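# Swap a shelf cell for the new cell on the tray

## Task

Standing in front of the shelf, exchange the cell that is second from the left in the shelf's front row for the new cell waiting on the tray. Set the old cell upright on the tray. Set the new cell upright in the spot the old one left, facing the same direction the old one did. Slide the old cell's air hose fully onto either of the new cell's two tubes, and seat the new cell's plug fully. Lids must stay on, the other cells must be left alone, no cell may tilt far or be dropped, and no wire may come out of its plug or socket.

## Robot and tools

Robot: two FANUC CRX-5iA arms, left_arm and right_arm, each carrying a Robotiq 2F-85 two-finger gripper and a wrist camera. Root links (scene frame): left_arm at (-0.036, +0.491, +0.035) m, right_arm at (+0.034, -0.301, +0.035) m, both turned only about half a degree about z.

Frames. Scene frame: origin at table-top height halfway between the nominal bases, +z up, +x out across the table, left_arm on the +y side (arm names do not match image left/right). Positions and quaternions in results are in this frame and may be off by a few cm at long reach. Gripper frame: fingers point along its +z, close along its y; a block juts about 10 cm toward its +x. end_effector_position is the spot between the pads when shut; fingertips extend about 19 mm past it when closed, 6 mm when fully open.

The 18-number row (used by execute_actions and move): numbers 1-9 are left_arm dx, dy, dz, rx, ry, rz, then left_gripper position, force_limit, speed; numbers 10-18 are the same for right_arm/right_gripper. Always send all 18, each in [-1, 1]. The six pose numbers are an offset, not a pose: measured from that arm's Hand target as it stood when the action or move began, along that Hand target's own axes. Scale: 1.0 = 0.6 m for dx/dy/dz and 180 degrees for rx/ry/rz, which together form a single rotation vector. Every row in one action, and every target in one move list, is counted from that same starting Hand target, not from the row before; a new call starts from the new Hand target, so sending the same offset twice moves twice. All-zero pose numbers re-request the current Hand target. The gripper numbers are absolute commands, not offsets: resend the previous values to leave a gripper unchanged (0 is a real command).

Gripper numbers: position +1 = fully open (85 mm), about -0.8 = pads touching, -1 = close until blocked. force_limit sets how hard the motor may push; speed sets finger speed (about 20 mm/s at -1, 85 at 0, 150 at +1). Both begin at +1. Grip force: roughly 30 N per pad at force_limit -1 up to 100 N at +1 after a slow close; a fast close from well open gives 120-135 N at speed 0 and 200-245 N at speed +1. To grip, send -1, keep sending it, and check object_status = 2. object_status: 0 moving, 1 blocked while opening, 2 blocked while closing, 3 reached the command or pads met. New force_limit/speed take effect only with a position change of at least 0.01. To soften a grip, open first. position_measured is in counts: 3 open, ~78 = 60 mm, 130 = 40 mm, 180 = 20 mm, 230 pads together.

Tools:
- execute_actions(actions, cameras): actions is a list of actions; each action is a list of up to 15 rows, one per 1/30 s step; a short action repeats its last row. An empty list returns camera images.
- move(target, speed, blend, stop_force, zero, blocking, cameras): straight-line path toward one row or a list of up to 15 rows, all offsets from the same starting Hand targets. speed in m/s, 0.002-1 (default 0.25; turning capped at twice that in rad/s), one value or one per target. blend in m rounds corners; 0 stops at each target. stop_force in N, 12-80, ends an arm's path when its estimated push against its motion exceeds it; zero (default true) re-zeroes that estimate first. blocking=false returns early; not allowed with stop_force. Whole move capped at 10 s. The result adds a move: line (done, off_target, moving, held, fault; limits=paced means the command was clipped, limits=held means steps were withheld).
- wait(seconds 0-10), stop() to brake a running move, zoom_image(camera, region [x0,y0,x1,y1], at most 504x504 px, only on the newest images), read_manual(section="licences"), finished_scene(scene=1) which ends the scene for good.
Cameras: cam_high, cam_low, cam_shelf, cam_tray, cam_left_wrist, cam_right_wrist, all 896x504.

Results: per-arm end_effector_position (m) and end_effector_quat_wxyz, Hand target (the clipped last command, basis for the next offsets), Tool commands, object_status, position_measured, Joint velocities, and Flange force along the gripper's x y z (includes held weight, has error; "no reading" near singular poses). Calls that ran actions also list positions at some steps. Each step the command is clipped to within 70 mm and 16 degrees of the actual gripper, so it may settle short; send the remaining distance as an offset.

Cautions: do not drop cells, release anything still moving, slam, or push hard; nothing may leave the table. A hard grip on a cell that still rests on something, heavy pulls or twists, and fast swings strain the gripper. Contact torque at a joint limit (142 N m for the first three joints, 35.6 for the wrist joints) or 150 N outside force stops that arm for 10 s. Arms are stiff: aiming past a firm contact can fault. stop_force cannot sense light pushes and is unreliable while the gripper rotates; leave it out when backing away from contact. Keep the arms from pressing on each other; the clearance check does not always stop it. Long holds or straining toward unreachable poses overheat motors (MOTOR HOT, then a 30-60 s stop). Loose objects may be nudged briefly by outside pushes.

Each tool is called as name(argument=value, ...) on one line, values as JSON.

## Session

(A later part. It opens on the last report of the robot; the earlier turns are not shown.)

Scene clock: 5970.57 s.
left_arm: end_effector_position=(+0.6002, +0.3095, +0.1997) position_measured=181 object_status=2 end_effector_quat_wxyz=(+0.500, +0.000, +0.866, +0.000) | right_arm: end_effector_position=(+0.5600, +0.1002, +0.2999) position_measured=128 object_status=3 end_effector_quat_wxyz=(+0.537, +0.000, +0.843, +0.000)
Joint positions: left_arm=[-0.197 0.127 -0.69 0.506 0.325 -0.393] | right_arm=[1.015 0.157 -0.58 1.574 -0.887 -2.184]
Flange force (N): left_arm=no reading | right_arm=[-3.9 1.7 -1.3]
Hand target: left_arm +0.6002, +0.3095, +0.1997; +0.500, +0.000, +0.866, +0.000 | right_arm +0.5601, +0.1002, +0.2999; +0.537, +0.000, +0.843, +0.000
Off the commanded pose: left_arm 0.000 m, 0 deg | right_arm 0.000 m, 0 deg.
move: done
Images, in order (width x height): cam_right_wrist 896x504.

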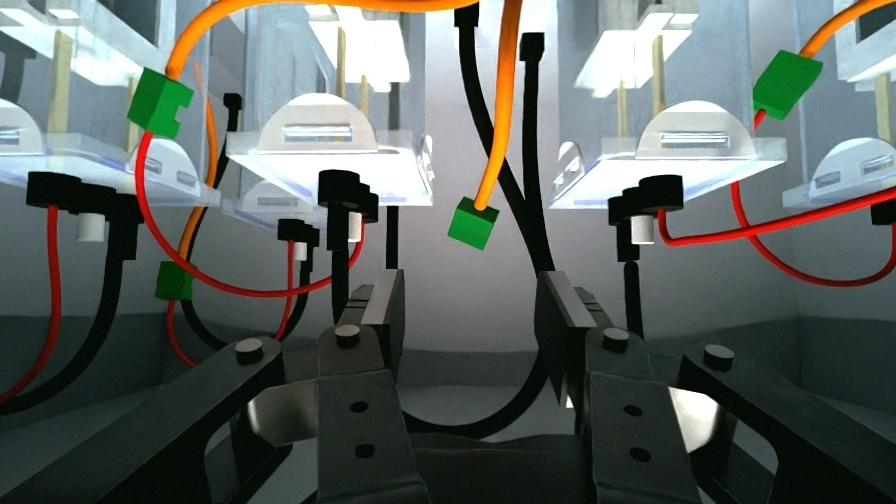

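move(target=[0,0,0,0,0,0,-1,-1,-1,0.0095,0,0.1019,-0.0272,-0.0454,0.1218,0,-1,-1], speed=0.1, cameras=["cam_right_wrist","cam_shelf"])

zoom_image(camera="cam_right_wrist", region=[350, 150, 600, 330])

zoom_image(camera="cam_shelf", region=[430, 150, 600, 320])

Scene clock: 6005.23 s.
left_arm: end_effector_position=(+0.6002, +0.3095, +0.1997) position_measured=181 object_status=2 end_effector_quat_wxyz=(+0.500, +0.000, +0.866, +0.000) | right_arm: end_effector_position=(+0.6131, +0.1002, +0.2690) position_measured=128 object_status=3 end_effector_quat_wxyz=(+0.585, +0.137, +0.787, +0.137)
Joint positions: left_arm=[-0.197 0.127 -0.69 0.506 0.325 -0.393] | right_arm=[0.798 0.271 -0.609 2.081 -0.848 -2.928]
Flange force (N): left_arm=no reading | right_arm=[-3.1 2.5 0.3]
Hand target: left_arm +0.6002, +0.3095, +0.1997; +0.500, +0.000, +0.866, +0.000 | right_arm +0.6130, +0.1002, +0.2689; +0.585, +0.137, +0.787, +0.137
Off the commanded pose: left_arm 0.000 m, 0 deg | right_arm 0.000 m, 0 deg.
move: done
Images, in order (width x height): cam_shelf 896x504, cam_right_wrist 896x504.

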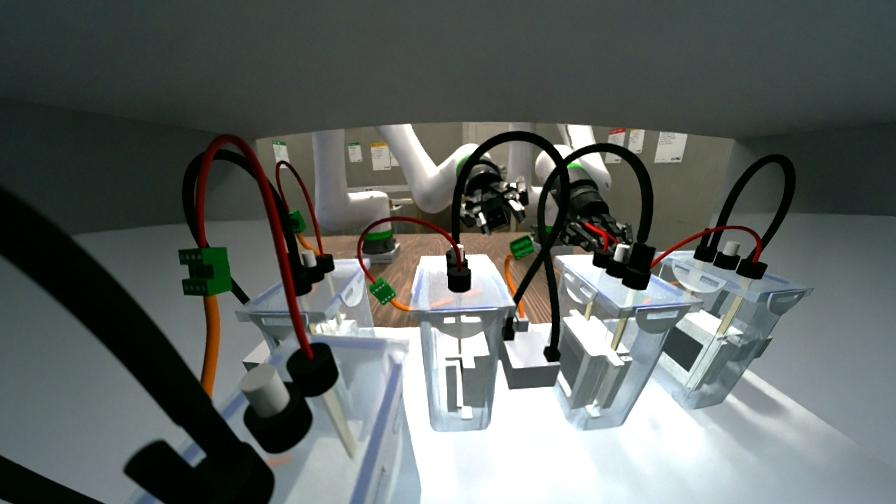

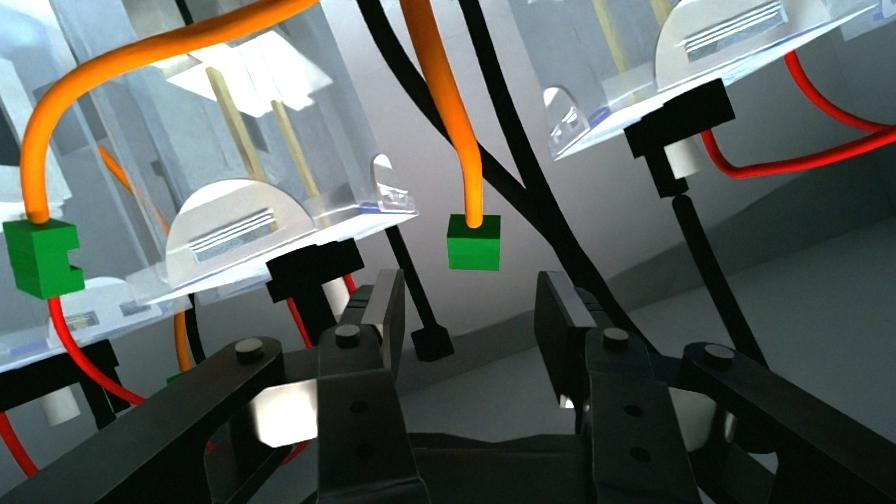

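Scaled by 2.016.

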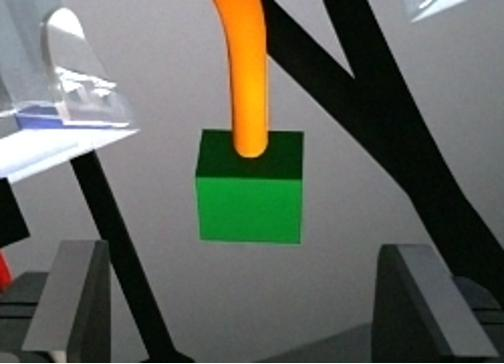

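Scaled by 2.965.

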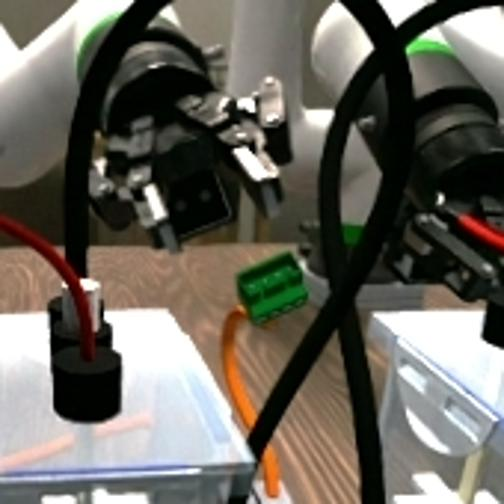

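move(target=[0,0,0,0,0,0,-1,-1,-1,0.0217,0.0017,0.05,0,0,0,0,-1,-1], speed=0.03, cameras=["cam_right_wrist"])

zoom_image(camera="cam_right_wrist", region=[350, 180, 600, 360])

Scene clock: 6042.07 s.
left_arm: end_effector_position=(+0.6002, +0.3095, +0.1997) position_measured=181 object_status=2 end_effector_quat_wxyz=(+0.500, +0.000, +0.866, +0.000) | right_arm: end_effector_position=(+0.6383, +0.1077, +0.2495) position_measured=128 object_status=3 end_effector_quat_wxyz=(+0.585, +0.137, +0.787, +0.137)
Joint positions: left_arm=[-0.197 0.127 -0.69 0.506 0.325 -0.393] | right_arm=[0.758 0.346 -0.556 2.139 -0.837 -2.97]
Flange force (N): left_arm=no reading | right_arm=[-3.0 2.3 0.5]
Hand target: left_arm +0.6002, +0.3095, +0.1997; +0.500, +0.000, +0.866, +0.000 | right_arm +0.6383, +0.1077, +0.2494; +0.585, +0.137, +0.787, +0.137
Off the commanded pose: left_arm 0.000 m, 0 deg | right_arm 0.000 m, 0 deg.
move: done
Images, in order (width x height): cam_right_wrist 896x504.

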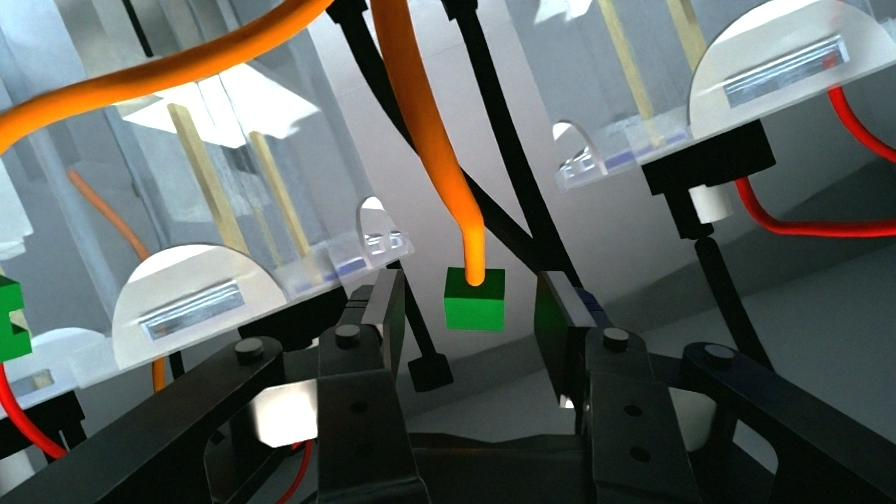

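Scaled by 2.016.

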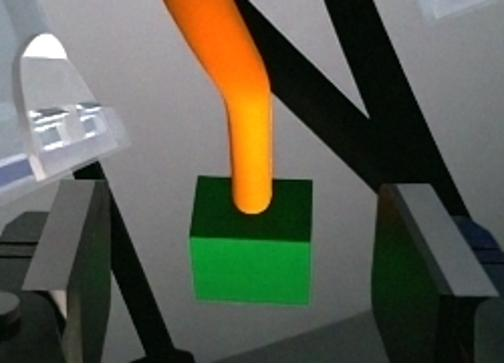

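move(target=[0,0,0,0,0,0,-1,-1,-1,0.0023,0,0.0273,0,0,0,0,-1,-1], speed=0.02, cameras=["cam_right_wrist"])

zoom_image(camera="cam_right_wrist", region=[350, 180, 600, 360])

Scene clock: 6052.67 s.
left_arm: end_effector_position=(+0.6002, +0.3095, +0.1997) position_measured=181 object_status=2 end_effector_quat_wxyz=(+0.500, +0.000, +0.866, +0.000) | right_arm: end_effector_position=(+0.6536, +0.1091, +0.2437) position_measured=128 object_status=3 end_effector_quat_wxyz=(+0.585, +0.137, +0.787, +0.137)
Joint positions: left_arm=[-0.197 0.127 -0.69 0.506 0.325 -0.393] | right_arm=[0.733 0.377 -0.525 2.167 -0.825 -2.981]
Flange force (N): left_arm=no reading | right_arm=[-3.5 2.5 0.2]
Hand target: left_arm +0.6002, +0.3095, +0.1997; +0.500, +0.000, +0.866, +0.000 | right_arm +0.6536, +0.1091, +0.2437; +0.585, +0.137, +0.787, +0.137
Off the commanded pose: left_arm 0.000 m, 0 deg | right_arm 0.000 m, 0 deg.
move: done
Images, in order (width x height): cam_right_wrist 896x504.

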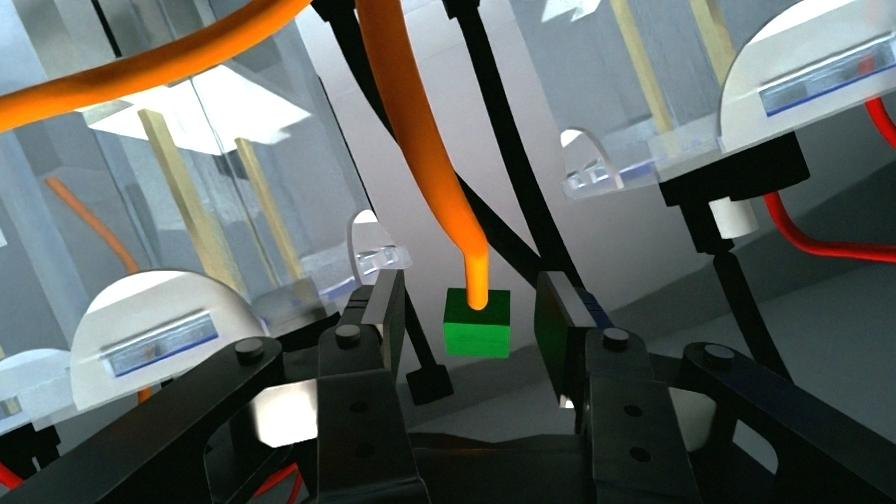

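Scaled by 2.016.

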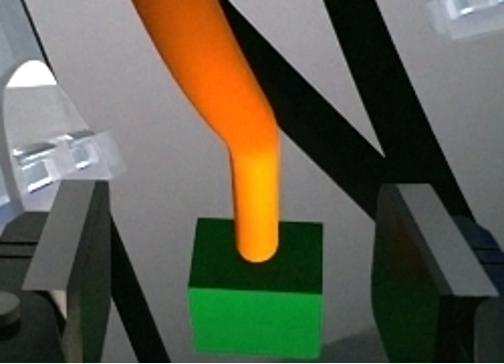

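move(target=[0,0,0,0,0,0,-1,-1,-1,0,0,0.0042,0,0,0,0,-1,-1], speed=0.02)

move(target=[0,0,0,0,0,0,-1,-1,-1,0,0,0,0,0,0,-1,-1,-1], speed=0.02, cameras=["cam_right_wrist"])

zoom_image(camera="cam_right_wrist", region=[350, 180, 600, 360])

Scene clock: 6058.53 s.
left_arm: end_effector_position=(+0.6002, +0.3095, +0.1997) position_measured=181 object_status=2 end_effector_quat_wxyz=(+0.500, +0.000, +0.866, +0.000) | right_arm: end_effector_position=(+0.6560, +0.1093, +0.2430) position_measured=128 object_status=3 end_effector_quat_wxyz=(+0.585, +0.137, +0.787, +0.137)
Joint positions: left_arm=[-0.197 0.127 -0.69 0.506 0.325 -0.393] | right_arm=[0.729 0.381 -0.52 2.171 -0.822 -2.983]
Flange force (N): left_arm=no reading | right_arm=[-3.0 2.7 0.1]
Hand target: left_arm +0.6002, +0.3095, +0.1997; +0.500, +0.000, +0.866, +0.000 | right_arm +0.6560, +0.1093, +0.2430; +0.585, +0.137, +0.787, +0.137
Off the commanded pose: left_arm 0.000 m, 0 deg | right_arm 0.000 m, 0 deg.
move: done

Scene clock: 6060.47 s.
left_arm: end_effector_position=(+0.6002, +0.3095, +0.1997) position_measured=181 object_status=2 end_effector_quat_wxyz=(+0.500, +0.000, +0.866, +0.000) | right_arm: end_effector_position=(+0.6560, +0.1093, +0.2430) position_measured=216 object_status=0 end_effector_quat_wxyz=(+0.585, +0.137, +0.787, +0.137)
Joint positions: left_arm=[-0.197 0.127 -0.69 0.506 0.325 -0.393] | right_arm=[0.729 0.381 -0.52 2.171 -0.822 -2.983]
Flange force (N): left_arm=no reading | right_arm=[-3.4 2.2 0.6]
Hand target: left_arm +0.6002, +0.3095, +0.1997; +0.500, +0.000, +0.866, +0.000 | right_arm +0.6560, +0.1093, +0.2430; +0.585, +0.137, +0.787, +0.137
Off the commanded pose: left_arm 0.000 m, 0 deg | right_arm 0.000 m, 0 deg.
move: done
Images, in order (width x height): cam_right_wrist 896x504.

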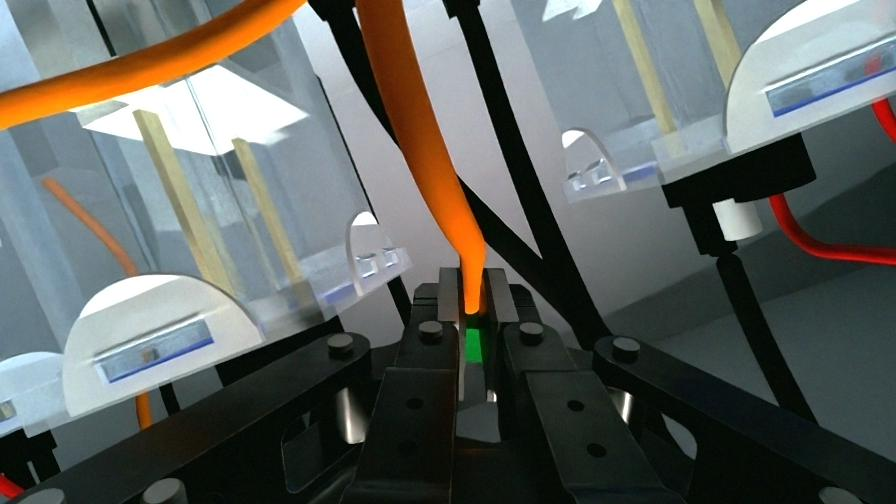

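Scaled by 2.016.

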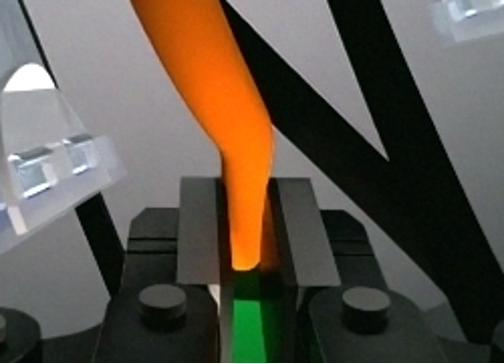

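wait(seconds=1, cameras=["cam_right_wrist","cam_shelf"])

zoom_image(camera="cam_right_wrist", region=[350, 180, 600, 360])

zoom_image(camera="cam_shelf", region=[430, 150, 600, 320])

Scene clock: 6067.43 s.
left_arm: end_effector_position=(+0.6002, +0.3095, +0.1997) position_measured=181 object_status=2 end_effector_quat_wxyz=(+0.500, +0.000, +0.866, +0.000) | right_arm: end_effector_position=(+0.6560, +0.1093, +0.2430) position_measured=216 object_status=2 end_effector_quat_wxyz=(+0.585, +0.137, +0.787, +0.137)
Joint positions: left_arm=[-0.197 0.127 -0.69 0.506 0.325 -0.393] | right_arm=[0.729 0.381 -0.52 2.171 -0.822 -2.983]
Flange force (N): left_arm=no reading | right_arm=[-3.0 2.6 0.6]
Hand target: left_arm +0.6002, +0.3095, +0.1997; +0.500, +0.000, +0.866, +0.000 | right_arm +0.6560, +0.1093, +0.2430; +0.585, +0.137, +0.787, +0.137
Tool commands: left_gripper/position=-1.0 left_gripper/force_limit=-1.0 left_gripper/speed=-1.0 right_gripper/position=-1.0 right_gripper/force_limit=-1.0 right_gripper/speed=-1.0
Off the commanded pose: left_arm 0.000 m, 0 deg | right_arm 0.000 m, 0 deg.
wait: 1.00 s; at rest from the start
Images, in order (width x height): cam_shelf 896x504, cam_right_wrist 896x504.

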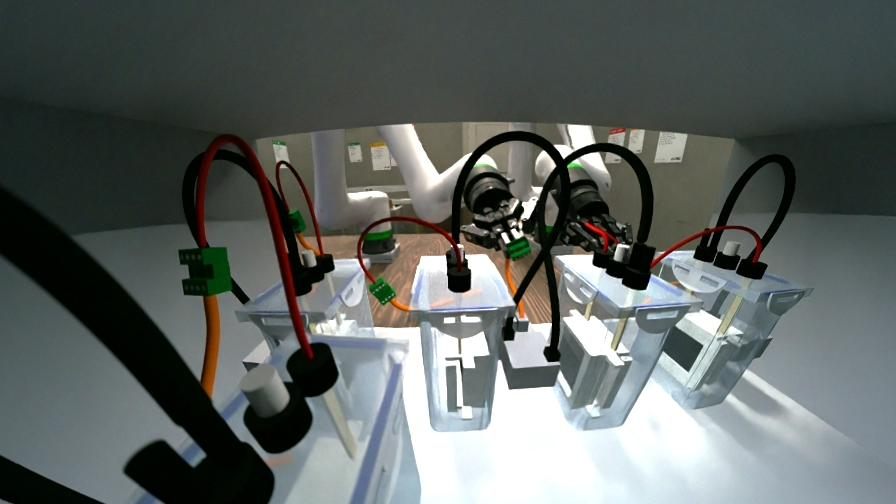

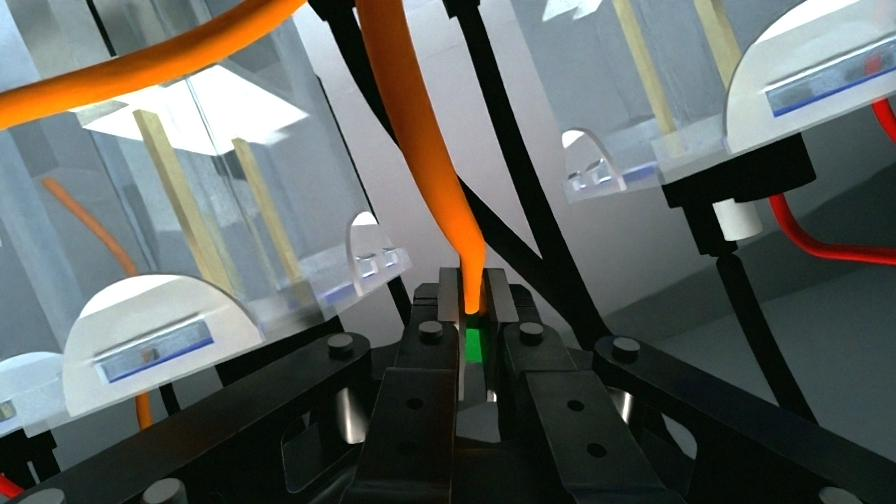

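Scaled by 2.016.

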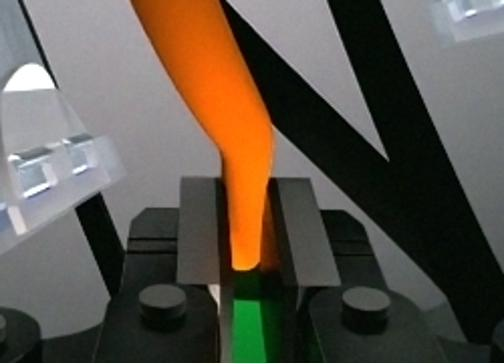

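Scaled by 2.965.

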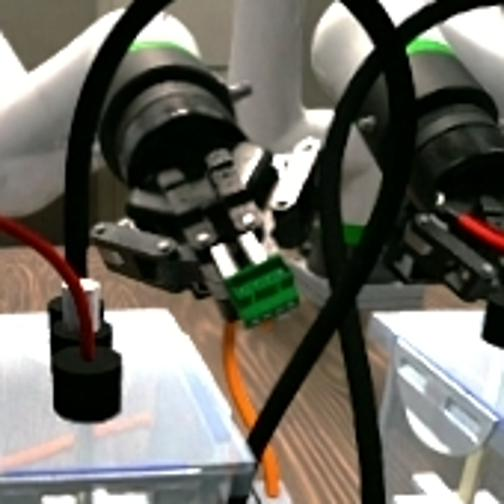

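move(target=[0,0,0,0,0,0,-1,-1,-1,0,0,0,0,0,0,0,-1,-1], speed=0.02)

wait(seconds=4, cameras=["cam_right_wrist","cam_shelf"])

zoom_image(camera="cam_right_wrist", region=[350, 180, 600, 360])

zoom_image(camera="cam_shelf", region=[430, 150, 600, 320])

Scene clock: 6075.40 s.
left_arm: end_effector_position=(+0.6002, +0.3095, +0.1997) position_measured=181 object_status=2 end_effector_quat_wxyz=(+0.500, +0.000, +0.866, +0.000) | right_arm: end_effector_position=(+0.6560, +0.1093, +0.2430) position_measured=129 object_status=0 end_effector_quat_wxyz=(+0.585, +0.137, +0.787, +0.137)
Joint positions: left_arm=[-0.197 0.127 -0.69 0.506 0.325 -0.393] | right_arm=[0.729 0.381 -0.52 2.171 -0.822 -2.983]
Flange force (N): left_arm=no reading | right_arm=[-3.0 2.4 0.2]
Hand target: left_arm +0.6002, +0.3095, +0.1997; +0.500, +0.000, +0.866, +0.000 | right_arm +0.6560, +0.1093, +0.2430; +0.585, +0.137, +0.787, +0.137
Off the commanded pose: left_arm 0.000 m, 0 deg | right_arm 0.000 m, 0 deg.
move: done

Scene clock: 6079.40 s.
left_arm: end_effector_position=(+0.6002, +0.3095, +0.1997) position_measured=181 object_status=2 end_effector_quat_wxyz=(+0.500, +0.000, +0.866, +0.000) | right_arm: end_effector_position=(+0.6560, +0.1093, +0.2430) position_measured=129 object_status=3 end_effector_quat_wxyz=(+0.585, +0.137, +0.787, +0.137)
Joint positions: left_arm=[-0.197 0.127 -0.69 0.506 0.325 -0.393] | right_arm=[0.729 0.381 -0.52 2.171 -0.822 -2.983]
Flange force (N): left_arm=no reading | right_arm=[-3.4 2.6 0.1]
Hand target: left_arm +0.6002, +0.3095, +0.1997; +0.500, +0.000, +0.866, +0.000 | right_arm +0.6560, +0.1093, +0.2430; +0.585, +0.137, +0.787, +0.137
Tool commands: left_gripper/position=-1.0 left_gripper/force_limit=-1.0 left_gripper/speed=-1.0 right_gripper/position=+0.0 right_gripper/force_limit=-1.0 right_gripper/speed=-1.0
Off the commanded pose: left_arm 0.000 m, 0 deg | right_arm 0.000 m, 0 deg.
wait: 4.00 s; at rest by 0.17 s
Images, in order (width x height): cam_shelf 896x504, cam_right_wrist 896x504.

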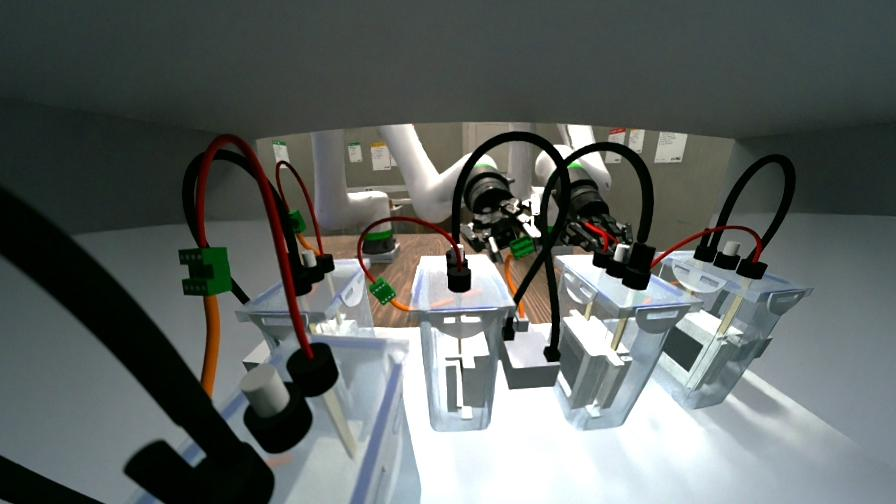

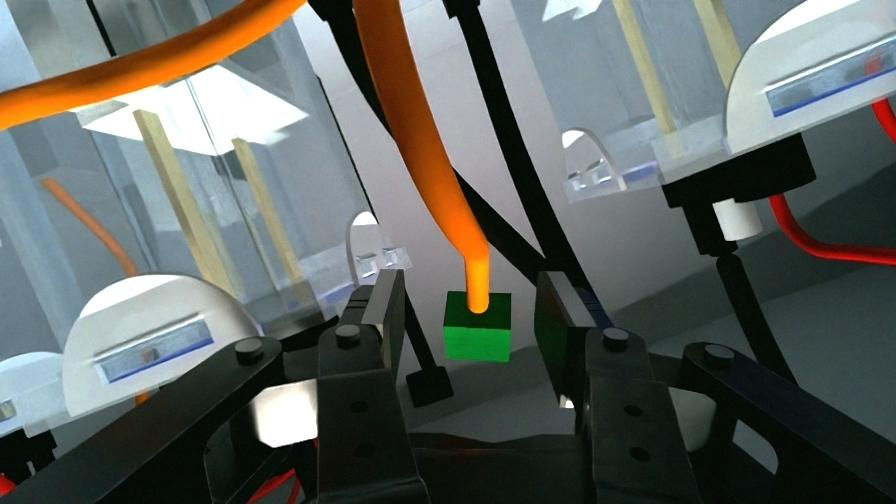

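Scaled by 2.016.

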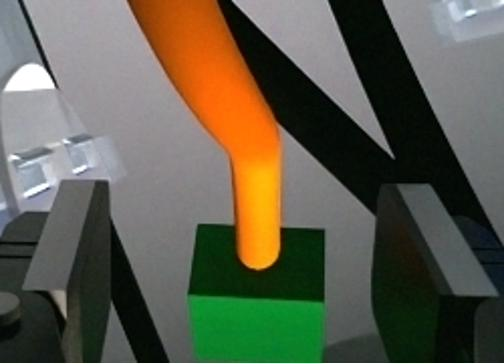

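Scaled by 2.965.

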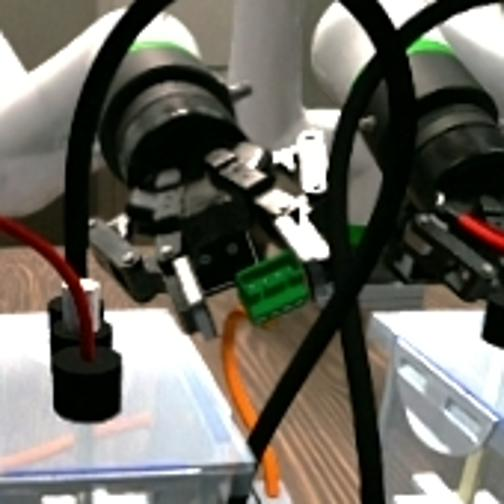

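move(target=[0,0,0,0,0,0,-1,-1,-1,0.0023,0,0.01,0,0,0,0,-1,-1], speed=0.02)

move(target=[0,0,0,0,0,0,-1,-1,-1,0,0,0,0,0,0,-0.3,-1,-1], speed=0.02, cameras=["cam_right_wrist","cam_shelf"])

zoom_image(camera="cam_right_wrist", region=[350, 180, 600, 360])

zoom_image(camera="cam_shelf", region=[430, 150, 600, 320])

Scene clock: 6093.50 s.
left_arm: end_effector_position=(+0.6002, +0.3095, +0.1997) position_measured=181 object_status=2 end_effector_quat_wxyz=(+0.500, +0.000, +0.866, +0.000) | right_arm: end_effector_position=(+0.6614, +0.1101, +0.2401) position_measured=129 object_status=3 end_effector_quat_wxyz=(+0.585, +0.137, +0.787, +0.137)
Joint positions: left_arm=[-0.197 0.127 -0.69 0.506 0.325 -0.393] | right_arm=[0.721 0.394 -0.509 2.181 -0.819 -2.988]
Flange force (N): left_arm=no reading | right_arm=[-3.3 2.2 0.4]
Hand target: left_arm +0.6002, +0.3095, +0.1997; +0.500, +0.000, +0.866, +0.000 | right_arm +0.6614, +0.1101, +0.2401; +0.585, +0.137, +0.787, +0.137
Off the commanded pose: left_arm 0.000 m, 0 deg | right_arm 0.000 m, 0 deg.
move: done

Scene clock: 6094.50 s.
left_arm: end_effector_position=(+0.6002, +0.3095, +0.1997) position_measured=181 object_status=2 end_effector_quat_wxyz=(+0.500, +0.000, +0.866, +0.000) | right_arm: end_effector_position=(+0.6614, +0.1101, +0.2401) position_measured=167 object_status=0 end_effector_quat_wxyz=(+0.585, +0.137, +0.787, +0.137)
Joint positions: left_arm=[-0.197 0.127 -0.69 0.506 0.325 -0.393] | right_arm=[0.721 0.394 -0.509 2.181 -0.819 -2.988]
Flange force (N): left_arm=no reading | right_arm=[-3.2 2.4 0.4]
Hand target: left_arm +0.6002, +0.3095, +0.1997; +0.500, +0.000, +0.866, +0.000 | right_arm +0.6614, +0.1101, +0.2401; +0.585, +0.137, +0.787, +0.137
Off the commanded pose: left_arm 0.000 m, 0 deg | right_arm 0.000 m, 0 deg.
move: done
Images, in order (width x height): cam_shelf 896x504, cam_right_wrist 896x504.

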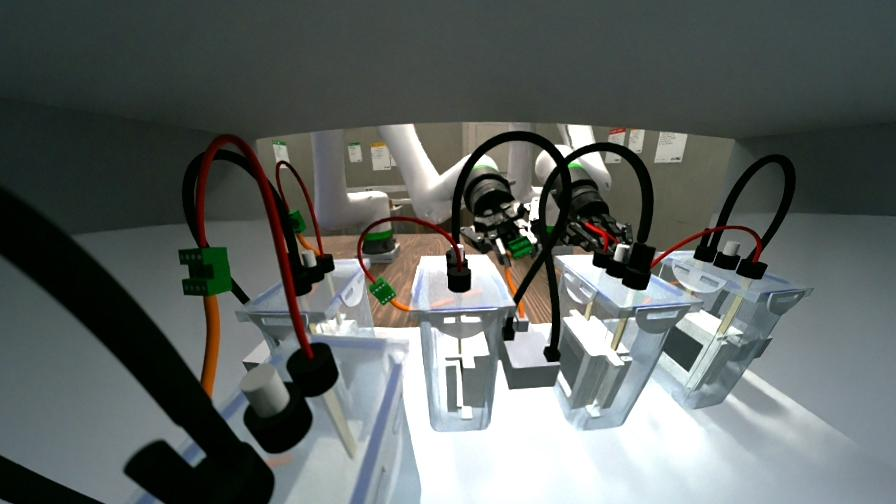

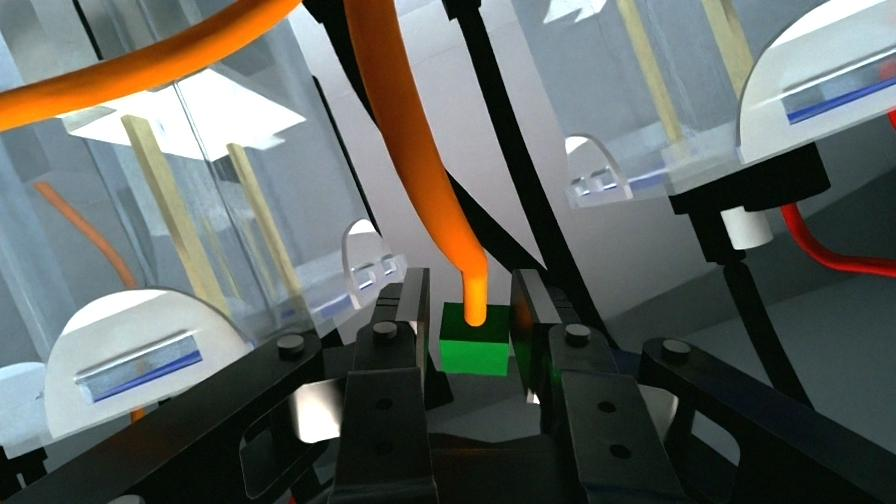

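Scaled by 2.016.

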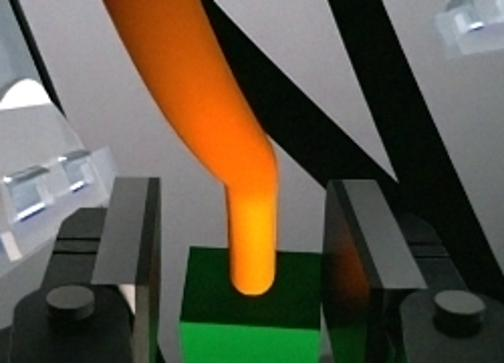

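Scaled by 2.965.

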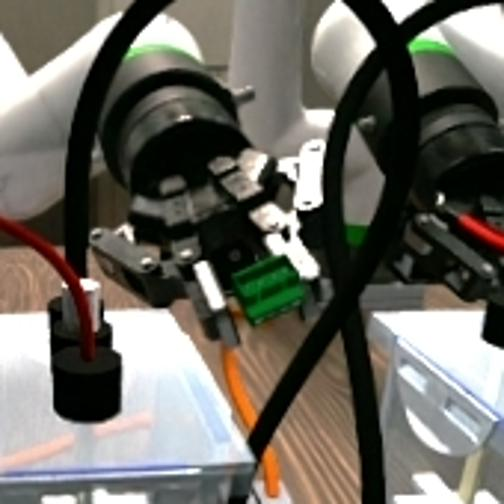

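move(target=[0,0,0,0,0,0,-1,-1,-1,0,0.0027,0,0,0,0,-0.3,-1,-1], speed=0.02)

move(target=[0,0,0,0,0,0,-1,-1,-1,0,0,0,0,0,0,-1,-1,-1], speed=0.02, cameras=["cam_right_wrist","cam_shelf"])

zoom_image(camera="cam_right_wrist", region=[350, 180, 600, 360])

zoom_image(camera="cam_shelf", region=[430, 150, 600, 320])

Scene clock: 6102.03 s.
left_arm: end_effector_position=(+0.6002, +0.3095, +0.1997) position_measured=181 object_status=2 end_effector_quat_wxyz=(+0.500, +0.000, +0.866, +0.000) | right_arm: end_effector_position=(+0.6615, +0.1116, +0.2407) position_measured=167 object_status=3 end_effector_quat_wxyz=(+0.585, +0.137, +0.787, +0.137)
Joint positions: left_arm=[-0.197 0.127 -0.69 0.506 0.325 -0.393] | right_arm=[0.724 0.396 -0.505 2.176 -0.82 -2.985]
Flange force (N): left_arm=no reading | right_arm=[-3.2 2.4 0.5]
Hand target: left_arm +0.6002, +0.3095, +0.1997; +0.500, +0.000, +0.866, +0.000 | right_arm +0.6615, +0.1116, +0.2407; +0.585, +0.137, +0.787, +0.137
Off the commanded pose: left_arm 0.000 m, 0 deg | right_arm 0.000 m, 0 deg.
move: done

Scene clock: 6103.20 s.
left_arm: end_effector_position=(+0.6002, +0.3095, +0.1997) position_measured=181 object_status=2 end_effector_quat_wxyz=(+0.500, +0.000, +0.866, +0.000) | right_arm: end_effector_position=(+0.6615, +0.1116, +0.2407) position_measured=214 object_status=0 end_effector_quat_wxyz=(+0.585, +0.137, +0.787, +0.137)
Joint positions: left_arm=[-0.197 0.127 -0.69 0.506 0.325 -0.393] | right_arm=[0.724 0.396 -0.505 2.176 -0.82 -2.985]
Flange force (N): left_arm=no reading | right_arm=[-3.4 2.1 0.8]
Hand target: left_arm +0.6002, +0.3095, +0.1997; +0.500, +0.000, +0.866, +0.000 | right_arm +0.6615, +0.1116, +0.2407; +0.585, +0.137, +0.787, +0.137
Off the commanded pose: left_arm 0.000 m, 0 deg | right_arm 0.000 m, 0 deg.
move: done
Images, in order (width x height): cam_shelf 896x504, cam_right_wrist 896x504.

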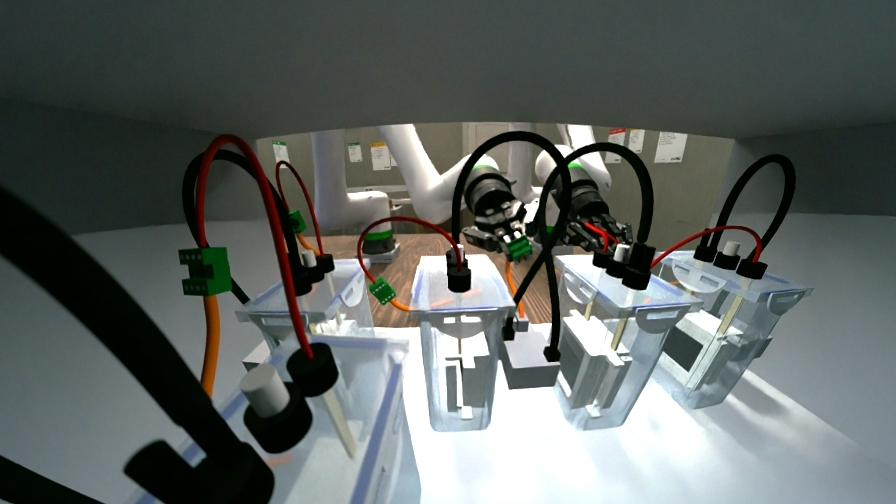

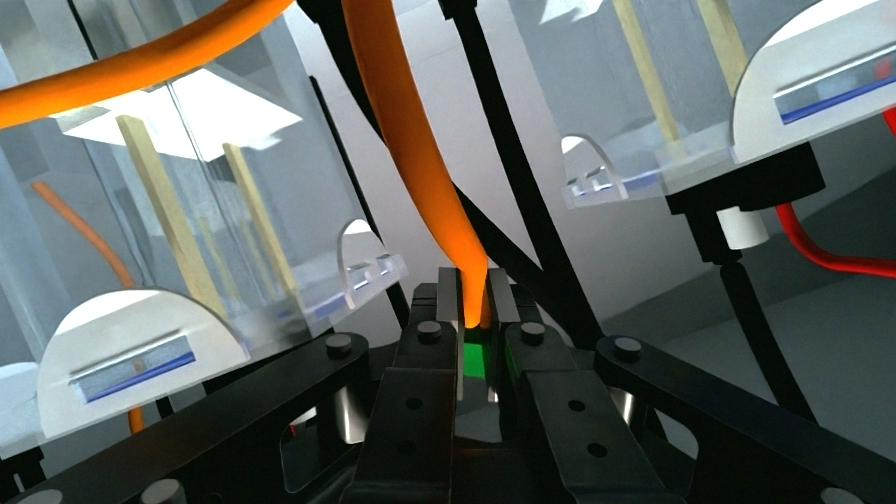

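Scaled by 2.016.

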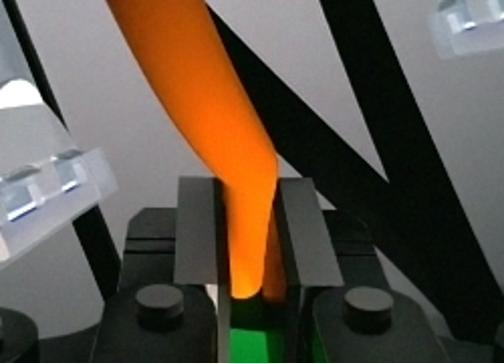

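Scaled by 2.965.

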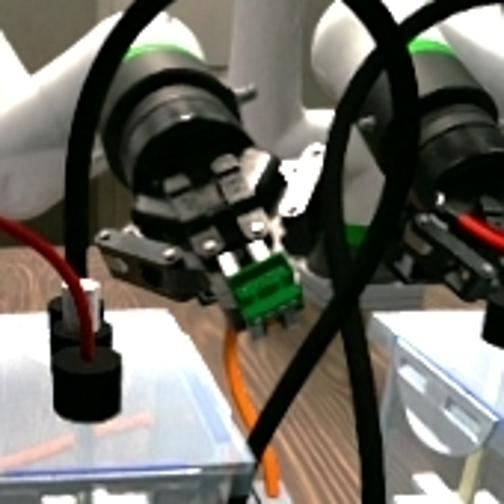

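move(target=[0,0,0,0,0,0,-1,-1,-1,0,0,0,0,0,0,0,-1,-1], speed=0.02)

wait(seconds=3, cameras=["cam_right_wrist","cam_shelf"])

zoom_image(camera="cam_right_wrist", region=[380, 240, 580, 384])

Scene clock: 6116.53 s.
left_arm: end_effector_position=(+0.6002, +0.3095, +0.1997) position_measured=181 object_status=2 end_effector_quat_wxyz=(+0.500, +0.000, +0.866, +0.000) | right_arm: end_effector_position=(+0.6615, +0.1116, +0.2407) position_measured=129 object_status=0 end_effector_quat_wxyz=(+0.585, +0.137, +0.787, +0.137)
Joint positions: left_arm=[-0.197 0.127 -0.69 0.506 0.325 -0.393] | right_arm=[0.724 0.396 -0.505 2.176 -0.82 -2.985]
Flange force (N): left_arm=no reading | right_arm=[-2.9 1.9 0.4]
Hand target: left_arm +0.6002, +0.3095, +0.1997; +0.500, +0.000, +0.866, +0.000 | right_arm +0.6615, +0.1116, +0.2407; +0.585, +0.137, +0.787, +0.137
Off the commanded pose: left_arm 0.000 m, 0 deg | right_arm 0.000 m, 0 deg.
move: done

Scene clock: 6119.53 s.
left_arm: end_effector_position=(+0.6002, +0.3095, +0.1997) position_measured=181 object_status=2 end_effector_quat_wxyz=(+0.500, +0.000, +0.866, +0.000) | right_arm: end_effector_position=(+0.6615, +0.1116, +0.2407) position_measured=129 object_status=3 end_effector_quat_wxyz=(+0.585, +0.137, +0.787, +0.137)
Joint positions: left_arm=[-0.197 0.127 -0.69 0.506 0.325 -0.393] | right_arm=[0.724 0.396 -0.505 2.176 -0.82 -2.985]
Flange force (N): left_arm=no reading | right_arm=[-2.7 1.9 0.2]
Hand target: left_arm +0.6002, +0.3095, +0.1997; +0.500, +0.000, +0.866, +0.000 | right_arm +0.6615, +0.1116, +0.2407; +0.585, +0.137, +0.787, +0.137
Tool commands: left_gripper/position=-1.0 left_gripper/force_limit=-1.0 left_gripper/speed=-1.0 right_gripper/position=+0.0 right_gripper/force_limit=-1.0 right_gripper/speed=-1.0
Off the commanded pose: left_arm 0.000 m, 0 deg | right_arm 0.000 m, 0 deg.
wait: 3.00 s; at rest by 0.17 s
Images, in order (width x height): cam_shelf 896x504, cam_right_wrist 896x504.

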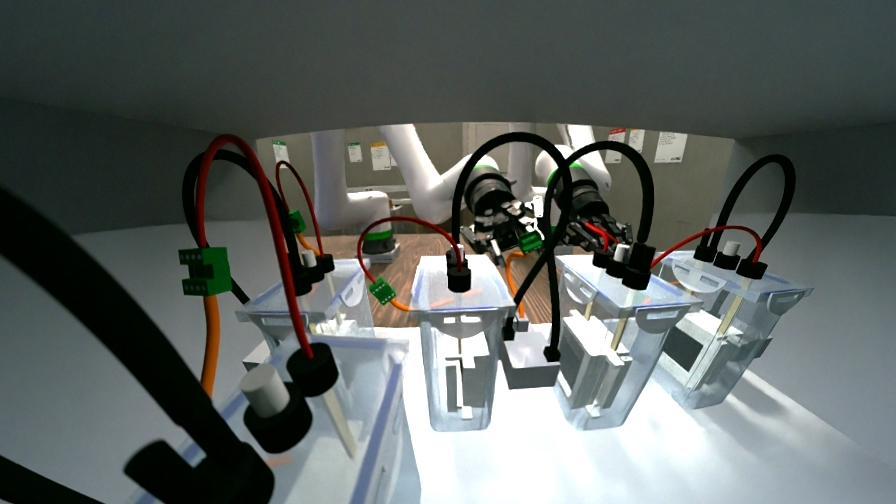

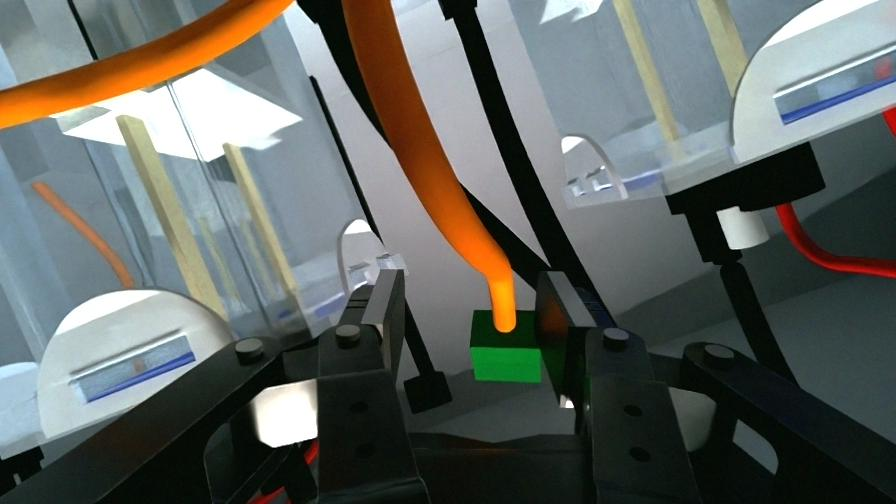

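Scaled by 2.520.

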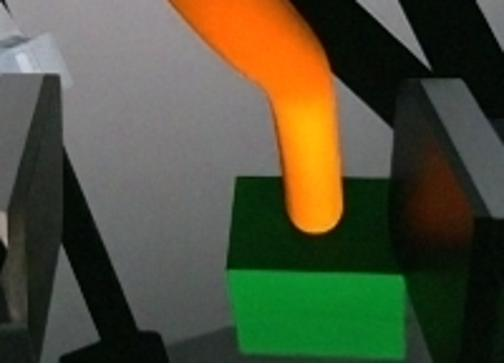

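move(target=[0,0,0,0,0,0,-1,-1,-1,0,0.012,0,0,0,0,0,-1,-1], speed=0.02, cameras=["cam_right_wrist"])

zoom_image(camera="cam_right_wrist", region=[380, 240, 580, 384])

Scene clock: 6128.10 s.
left_arm: end_effector_position=(+0.6002, +0.3095, +0.1997) position_measured=181 object_status=2 end_effector_quat_wxyz=(+0.500, +0.000, +0.866, +0.000) | right_arm: end_effector_position=(+0.6619, +0.1183, +0.2434) position_measured=129 object_status=3 end_effector_quat_wxyz=(+0.585, +0.137, +0.787, +0.137)
Joint positions: left_arm=[-0.197 0.127 -0.69 0.506 0.325 -0.393] | right_arm=[0.738 0.402 -0.491 2.155 -0.822 -2.969]
Flange force (N): left_arm=no reading | right_arm=[-3.3 2.2 0.3]
Hand target: left_arm +0.6002, +0.3095, +0.1997; +0.500, +0.000, +0.866, +0.000 | right_arm +0.6619, +0.1183, +0.2434; +0.585, +0.137, +0.787, +0.137
Off the commanded pose: left_arm 0.000 m, 0 deg | right_arm 0.000 m, 0 deg.
move: done
Images, in order (width x height): cam_right_wrist 896x504.

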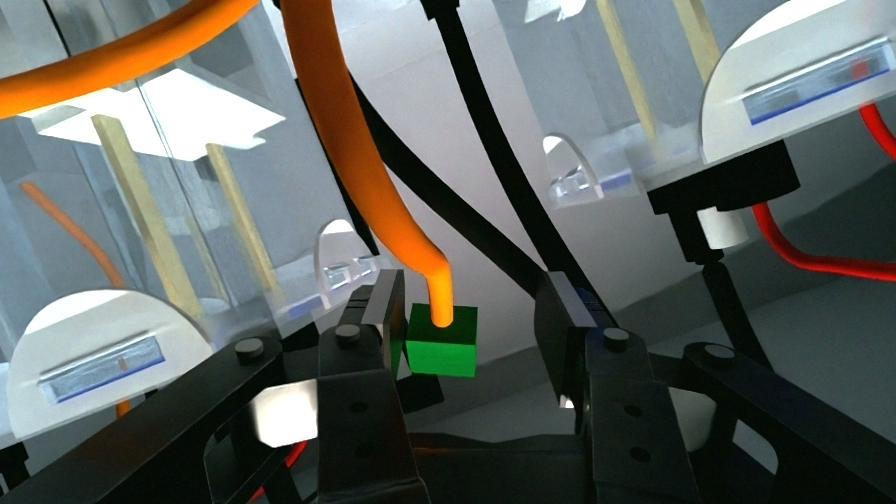

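Scaled by 2.520.

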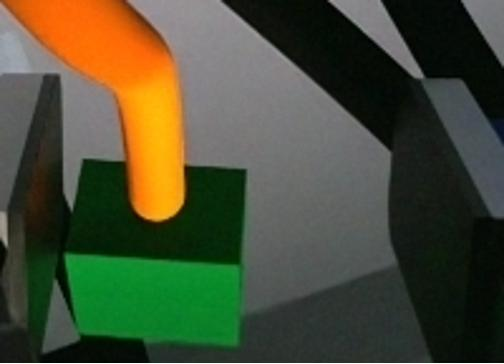

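move(target=[[0,0,0,0,0,0,-1,-1,-1,0,-0.0188,0,0,0,0,0,-1,-1],[0,0,0,0,0,0,-1,-1,-1,-0.0125,-0.0188,0.0133,0,0,0,0,-1,-1]], speed=0.02, cameras=["cam_right_wrist"])

zoom_image(camera="cam_right_wrist", region=[380, 240, 580, 384])

Scene clock: 6138.37 s.
left_arm: end_effector_position=(+0.6002, +0.3095, +0.1997) position_measured=181 object_status=2 end_effector_quat_wxyz=(+0.500, +0.000, +0.866, +0.000) | right_arm: end_effector_position=(+0.6710, +0.1055, +0.2436) position_measured=129 object_status=3 end_effector_quat_wxyz=(+0.585, +0.137, +0.787, +0.137)
Joint positions: left_arm=[-0.197 0.127 -0.69 0.506 0.325 -0.393] | right_arm=[0.698 0.394 -0.496 2.197 -0.8 -2.986]
Flange force (N): left_arm=no reading | right_arm=[-2.1 5.8 -3.3]
Hand target: left_arm +0.6002, +0.3095, +0.1997; +0.500, +0.000, +0.866, +0.000 | right_arm +0.6710, +0.1054, +0.2436; +0.585, +0.137, +0.787, +0.137
Off the commanded pose: left_arm 0.000 m, 0 deg | right_arm 0.000 m, 0 deg.
move: done
Images, in order (width x height): cam_right_wrist 896x504.

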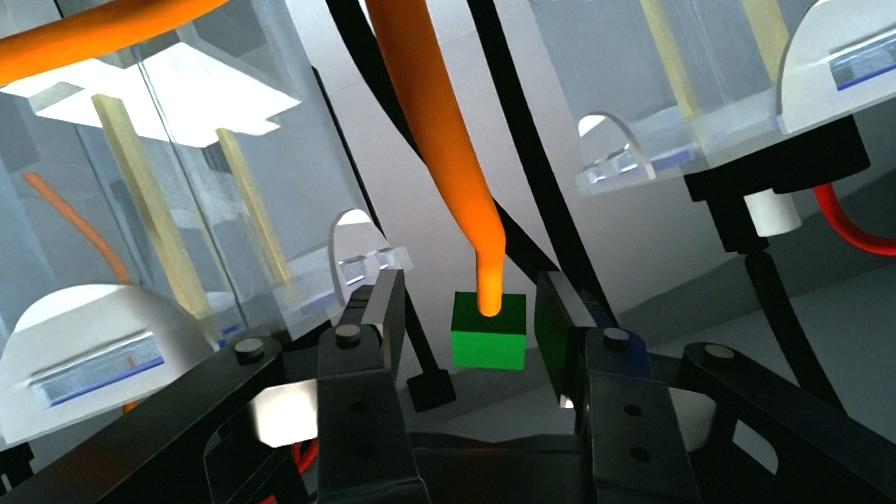

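Scaled by 2.520.

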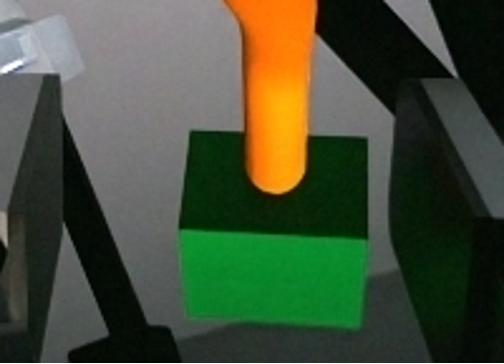

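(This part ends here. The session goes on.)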